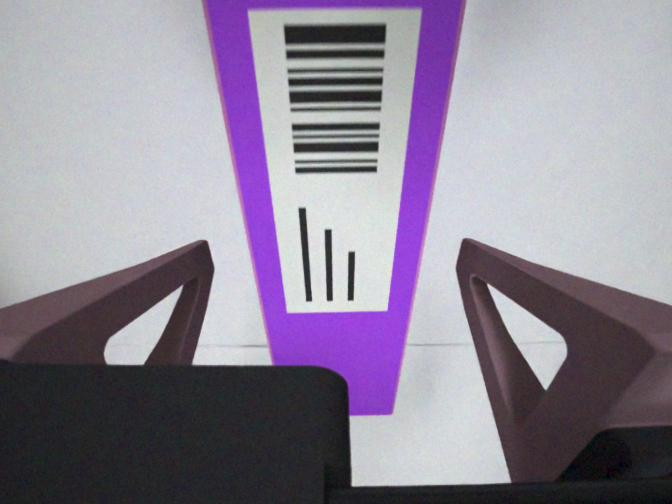

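>>> {"method": "move", "body": {
  "arm2": {"target":[-0.258,-0.295,0.76,0,0,1,0],"speed":0.08},
  "cameras": []
}}

>>> {"method": "move", "body": {
  "arm2": {"target":[-0.258,-0.295,0.748,0,0,1,0],"speed":0.06},
  "cameras": []
}}

>>> {"method": "move", "body": {
  "arm2": {"target":[-0.258,-0.295,0.744,0,0,1,0],"speed":0.06},
  "cameras": ["arm2_cam_wrist"]
}}

Scene clock: 806.27 s.
Joint torques (N m): arm1=[2.14 -7.59 7.98 -0.05 0.17 0.05] | arm2=[0.44 -24.47 7.64 0.9 0.07 0.06] | arm3=[-0.91 -10.64 9.31 -0.21 -0.31 -0.21] | arm4=[-1.55 -7.3 9.63 -0.18 -0.15 -0.03] | arm5=[-0.79 -7.24 7.12 0.09 -0.08 -0.01] | arm6=[-1.08 -7.53 8.59 -0.14 -0.04 -0.03] | arm7=[-1.08 -8 9.99 -0.2 0.03 0.2] | arm8=[1.67 -9 9.46 -0.49 -0.06 -0.09]
Heat: arm1: hottest joint3_rad 36 °C; arm2: hottest joint3_rad 42 °C; arm3: hottest joint2_rad 34 °C; arm4: hottest joint3_rad 49 °C; arm5: hottest joint3_rad 40 °C; arm6: hottest joint3_rad 39 °C; arm7: hottest joint3_rad 44 °C; arm8: hottest joint3_rad 39 °C.
move: arm2 off_target
Joint velocities: within noise
arm1, arm3, arm4, arm5, arm6, arm7, arm8: as last shown
arm2.joint_positions: joint1_rad=-1.979 joint2_rad=+2.300 joint3_rad=+1.913 joint4_rad=-1.172 joint5_rad=+0.000 joint6_rad=+0.492 gripper_m=+0.09289
arm2.joint_status: not commanded
arm2.hand: x=-0.2565 y=-0.2958 z=+0.7751 quat_wxyz=(-0.005, +0.005, -1.000, -0.003) (m; scene frame)
arm2.hand_target: x=-0.2582 y=-0.2952 z=+0.7602 quat_wxyz=(+0.000, +0.000, -1.000, +0.000) (m; scene frame)
arm2.hand_status: off_target (0.015 m and 0.9 deg from the pose sent, 0.032 m and 0.6 deg at the start)
arm8.hand: x=-1.7632 y=+0.2877 z=+1.0737 quat_wxyz=(-0.007, -0.709, -0.705, +0.011) (m; scene frame)
arm8.hand_target: x=-1.7630 y=+0.2900 z=+1.0700 quat_wxyz=(-0.001, -0.707, -0.707, +0.002) (m; scene frame)
pictures: none
No camera images: "cameras" was empty.

Scene clock: 807.33 s.
Joint torques (N m): arm1=[2.84 -7.47 7.9 -0.01 0.17 0.08] | arm2=[0.38 -24.47 7.6 0.91 0.06 0.06] | arm3=[-0.97 -10.7 9.32 -0.17 -0.31 -0.21] | arm4=[-1.55 -7.36 9.63 -0.18 -0.15 -0.03] | arm5=[-0.15 -6.89 7.21 -0.18 -0.11 -0.03] | arm6=[-1.2 -7.53 8.57 -0.14 -0.03 -0.03] | arm7=[-1.14 -8.18 10.02 -0.2 0.03 0.21] | arm8=[1.85 -8.82 9.51 -0.51 -0.07 -0.11]
Heat: arm1: hottest joint3_rad 36 °C; arm2: hottest joint3_rad 42 °C; arm3: hottest joint2_rad 34 °C; arm4: hottest joint3_rad 49 °C; arm5: hottest joint3_rad 40 °C; arm6: hottest joint3_rad 39 °C; arm7: hottest joint3_rad 44 °C; arm8: hottest joint3_rad 39 °C.
move: arm2 off_target
Joint velocities: within noise
arm1, arm3, arm4, arm5, arm6, arm7, arm8: as last shown
arm2.joint_positions: joint1_rad=-1.979 joint2_rad=+2.315 joint3_rad=+1.906 joint4_rad=-1.151 joint5_rad=+0.000 joint6_rad=+0.492 gripper_m=+0.09289
arm2.joint_status: not commanded
arm2.hand: x=-0.2563 y=-0.2957 z=+0.7629 quat_wxyz=(-0.005, +0.005, -1.000, -0.003) (m; scene frame)
arm2.hand_target: x=-0.2582 y=-0.2952 z=+0.7483 quat_wxyz=(+0.000, +0.000, -1.000, +0.000) (m; scene frame)
arm2.hand_status: off_target (0.015 m and 0.9 deg from the pose sent, 0.027 m and 0.9 deg at the start)
pictures: none
No camera images: "cameras" was empty.

Scene clock: 808.30 s.
Joint torques (N m): arm1=[2.37 -7.71 7.97 -0.13 0.14 0.09] | arm2=[0.38 -24.41 7.41 0.94 0.06 0.06] | arm3=[-0.91 -10.64 9.35 -0.2 -0.3 -0.21] | arm4=[-1.55 -7.36 9.62 -0.17 -0.15 -0.03] | arm5=[-0.44 -7.53 7.19 -0.05 -0.08 -0.01] | arm6=[-1.2 -7.59 8.59 -0.14 -0.04 -0.03] | arm7=[-0.91 -8.06 9.99 -0.23 0.03 0.21] | arm8=[1.55 -8.7 9.51 -0.4 -0.06 -0.09]
Heat: arm1: hottest joint3_rad 36 °C; arm2: hottest joint3_rad 42 °C; arm3: hottest joint2_rad 34 °C; arm4: hottest joint3_rad 49 °C; arm5: hottest joint3_rad 40 °C; arm6: hottest joint3_rad 39 °C; arm7: hottest joint3_rad 44 °C; arm8: hottest joint3_rad 39 °C.
move: arm2 off_target
Joint velocities: within noise
arm1, arm3, arm4, arm5, arm6, arm7, arm8: as last shown
arm2.joint_positions: joint1_rad=-1.979 joint2_rad=+2.317 joint3_rad=+1.906 joint4_rad=-1.144 joint5_rad=+0.000 joint6_rad=+0.492 gripper_m=+0.09289
arm2.joint_status: not commanded
arm2.hand: x=-0.2551 y=-0.2950 z=+0.7616 quat_wxyz=(-0.007, +0.005, -1.000, -0.004) (m; scene frame)
arm2.hand_target: x=-0.2583 y=-0.2953 z=+0.7443 quat_wxyz=(+0.000, +0.000, -1.000, +0.000) (m; scene frame)
arm2.hand_status: off_target (0.018 m and 1.1 deg from the pose sent, 0.019 m and 0.9 deg at the start)
arm8.hand: x=-1.7632 y=+0.2878 z=+1.0736 quat_wxyz=(-0.007, -0.709, -0.705, +0.011) (m; scene frame)
arm8.hand_target: x=-1.7630 y=+0.2901 z=+1.0698 quat_wxyz=(-0.001, -0.707, -0.707, +0.002) (m; scene frame)
pictures: arm2_cam_wrist
camera_calibration:
arm2_cam_wrist: T_world_to_cam=[[0.00434611, -0.999982, 0.00411774, -0.29824], [-0.82027, -0.00120976, 0.571975, -0.640805], [-0.57196, -0.00586353, -0.820261, 0.597678], [0, 0, 0, 1]] pos_world=[-0.18249, -0.295506, 0.858005]

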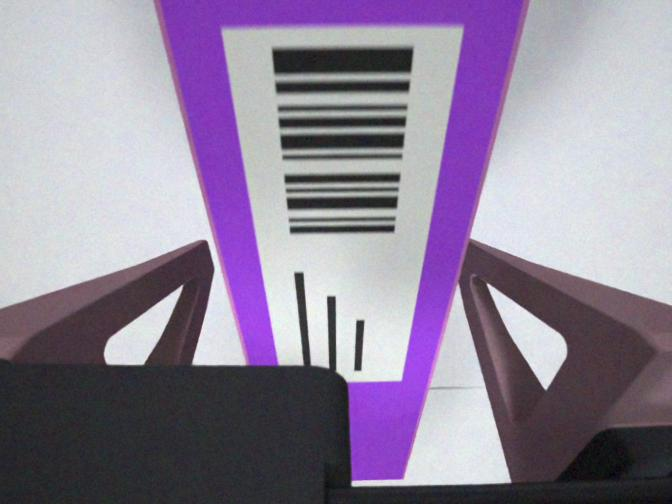

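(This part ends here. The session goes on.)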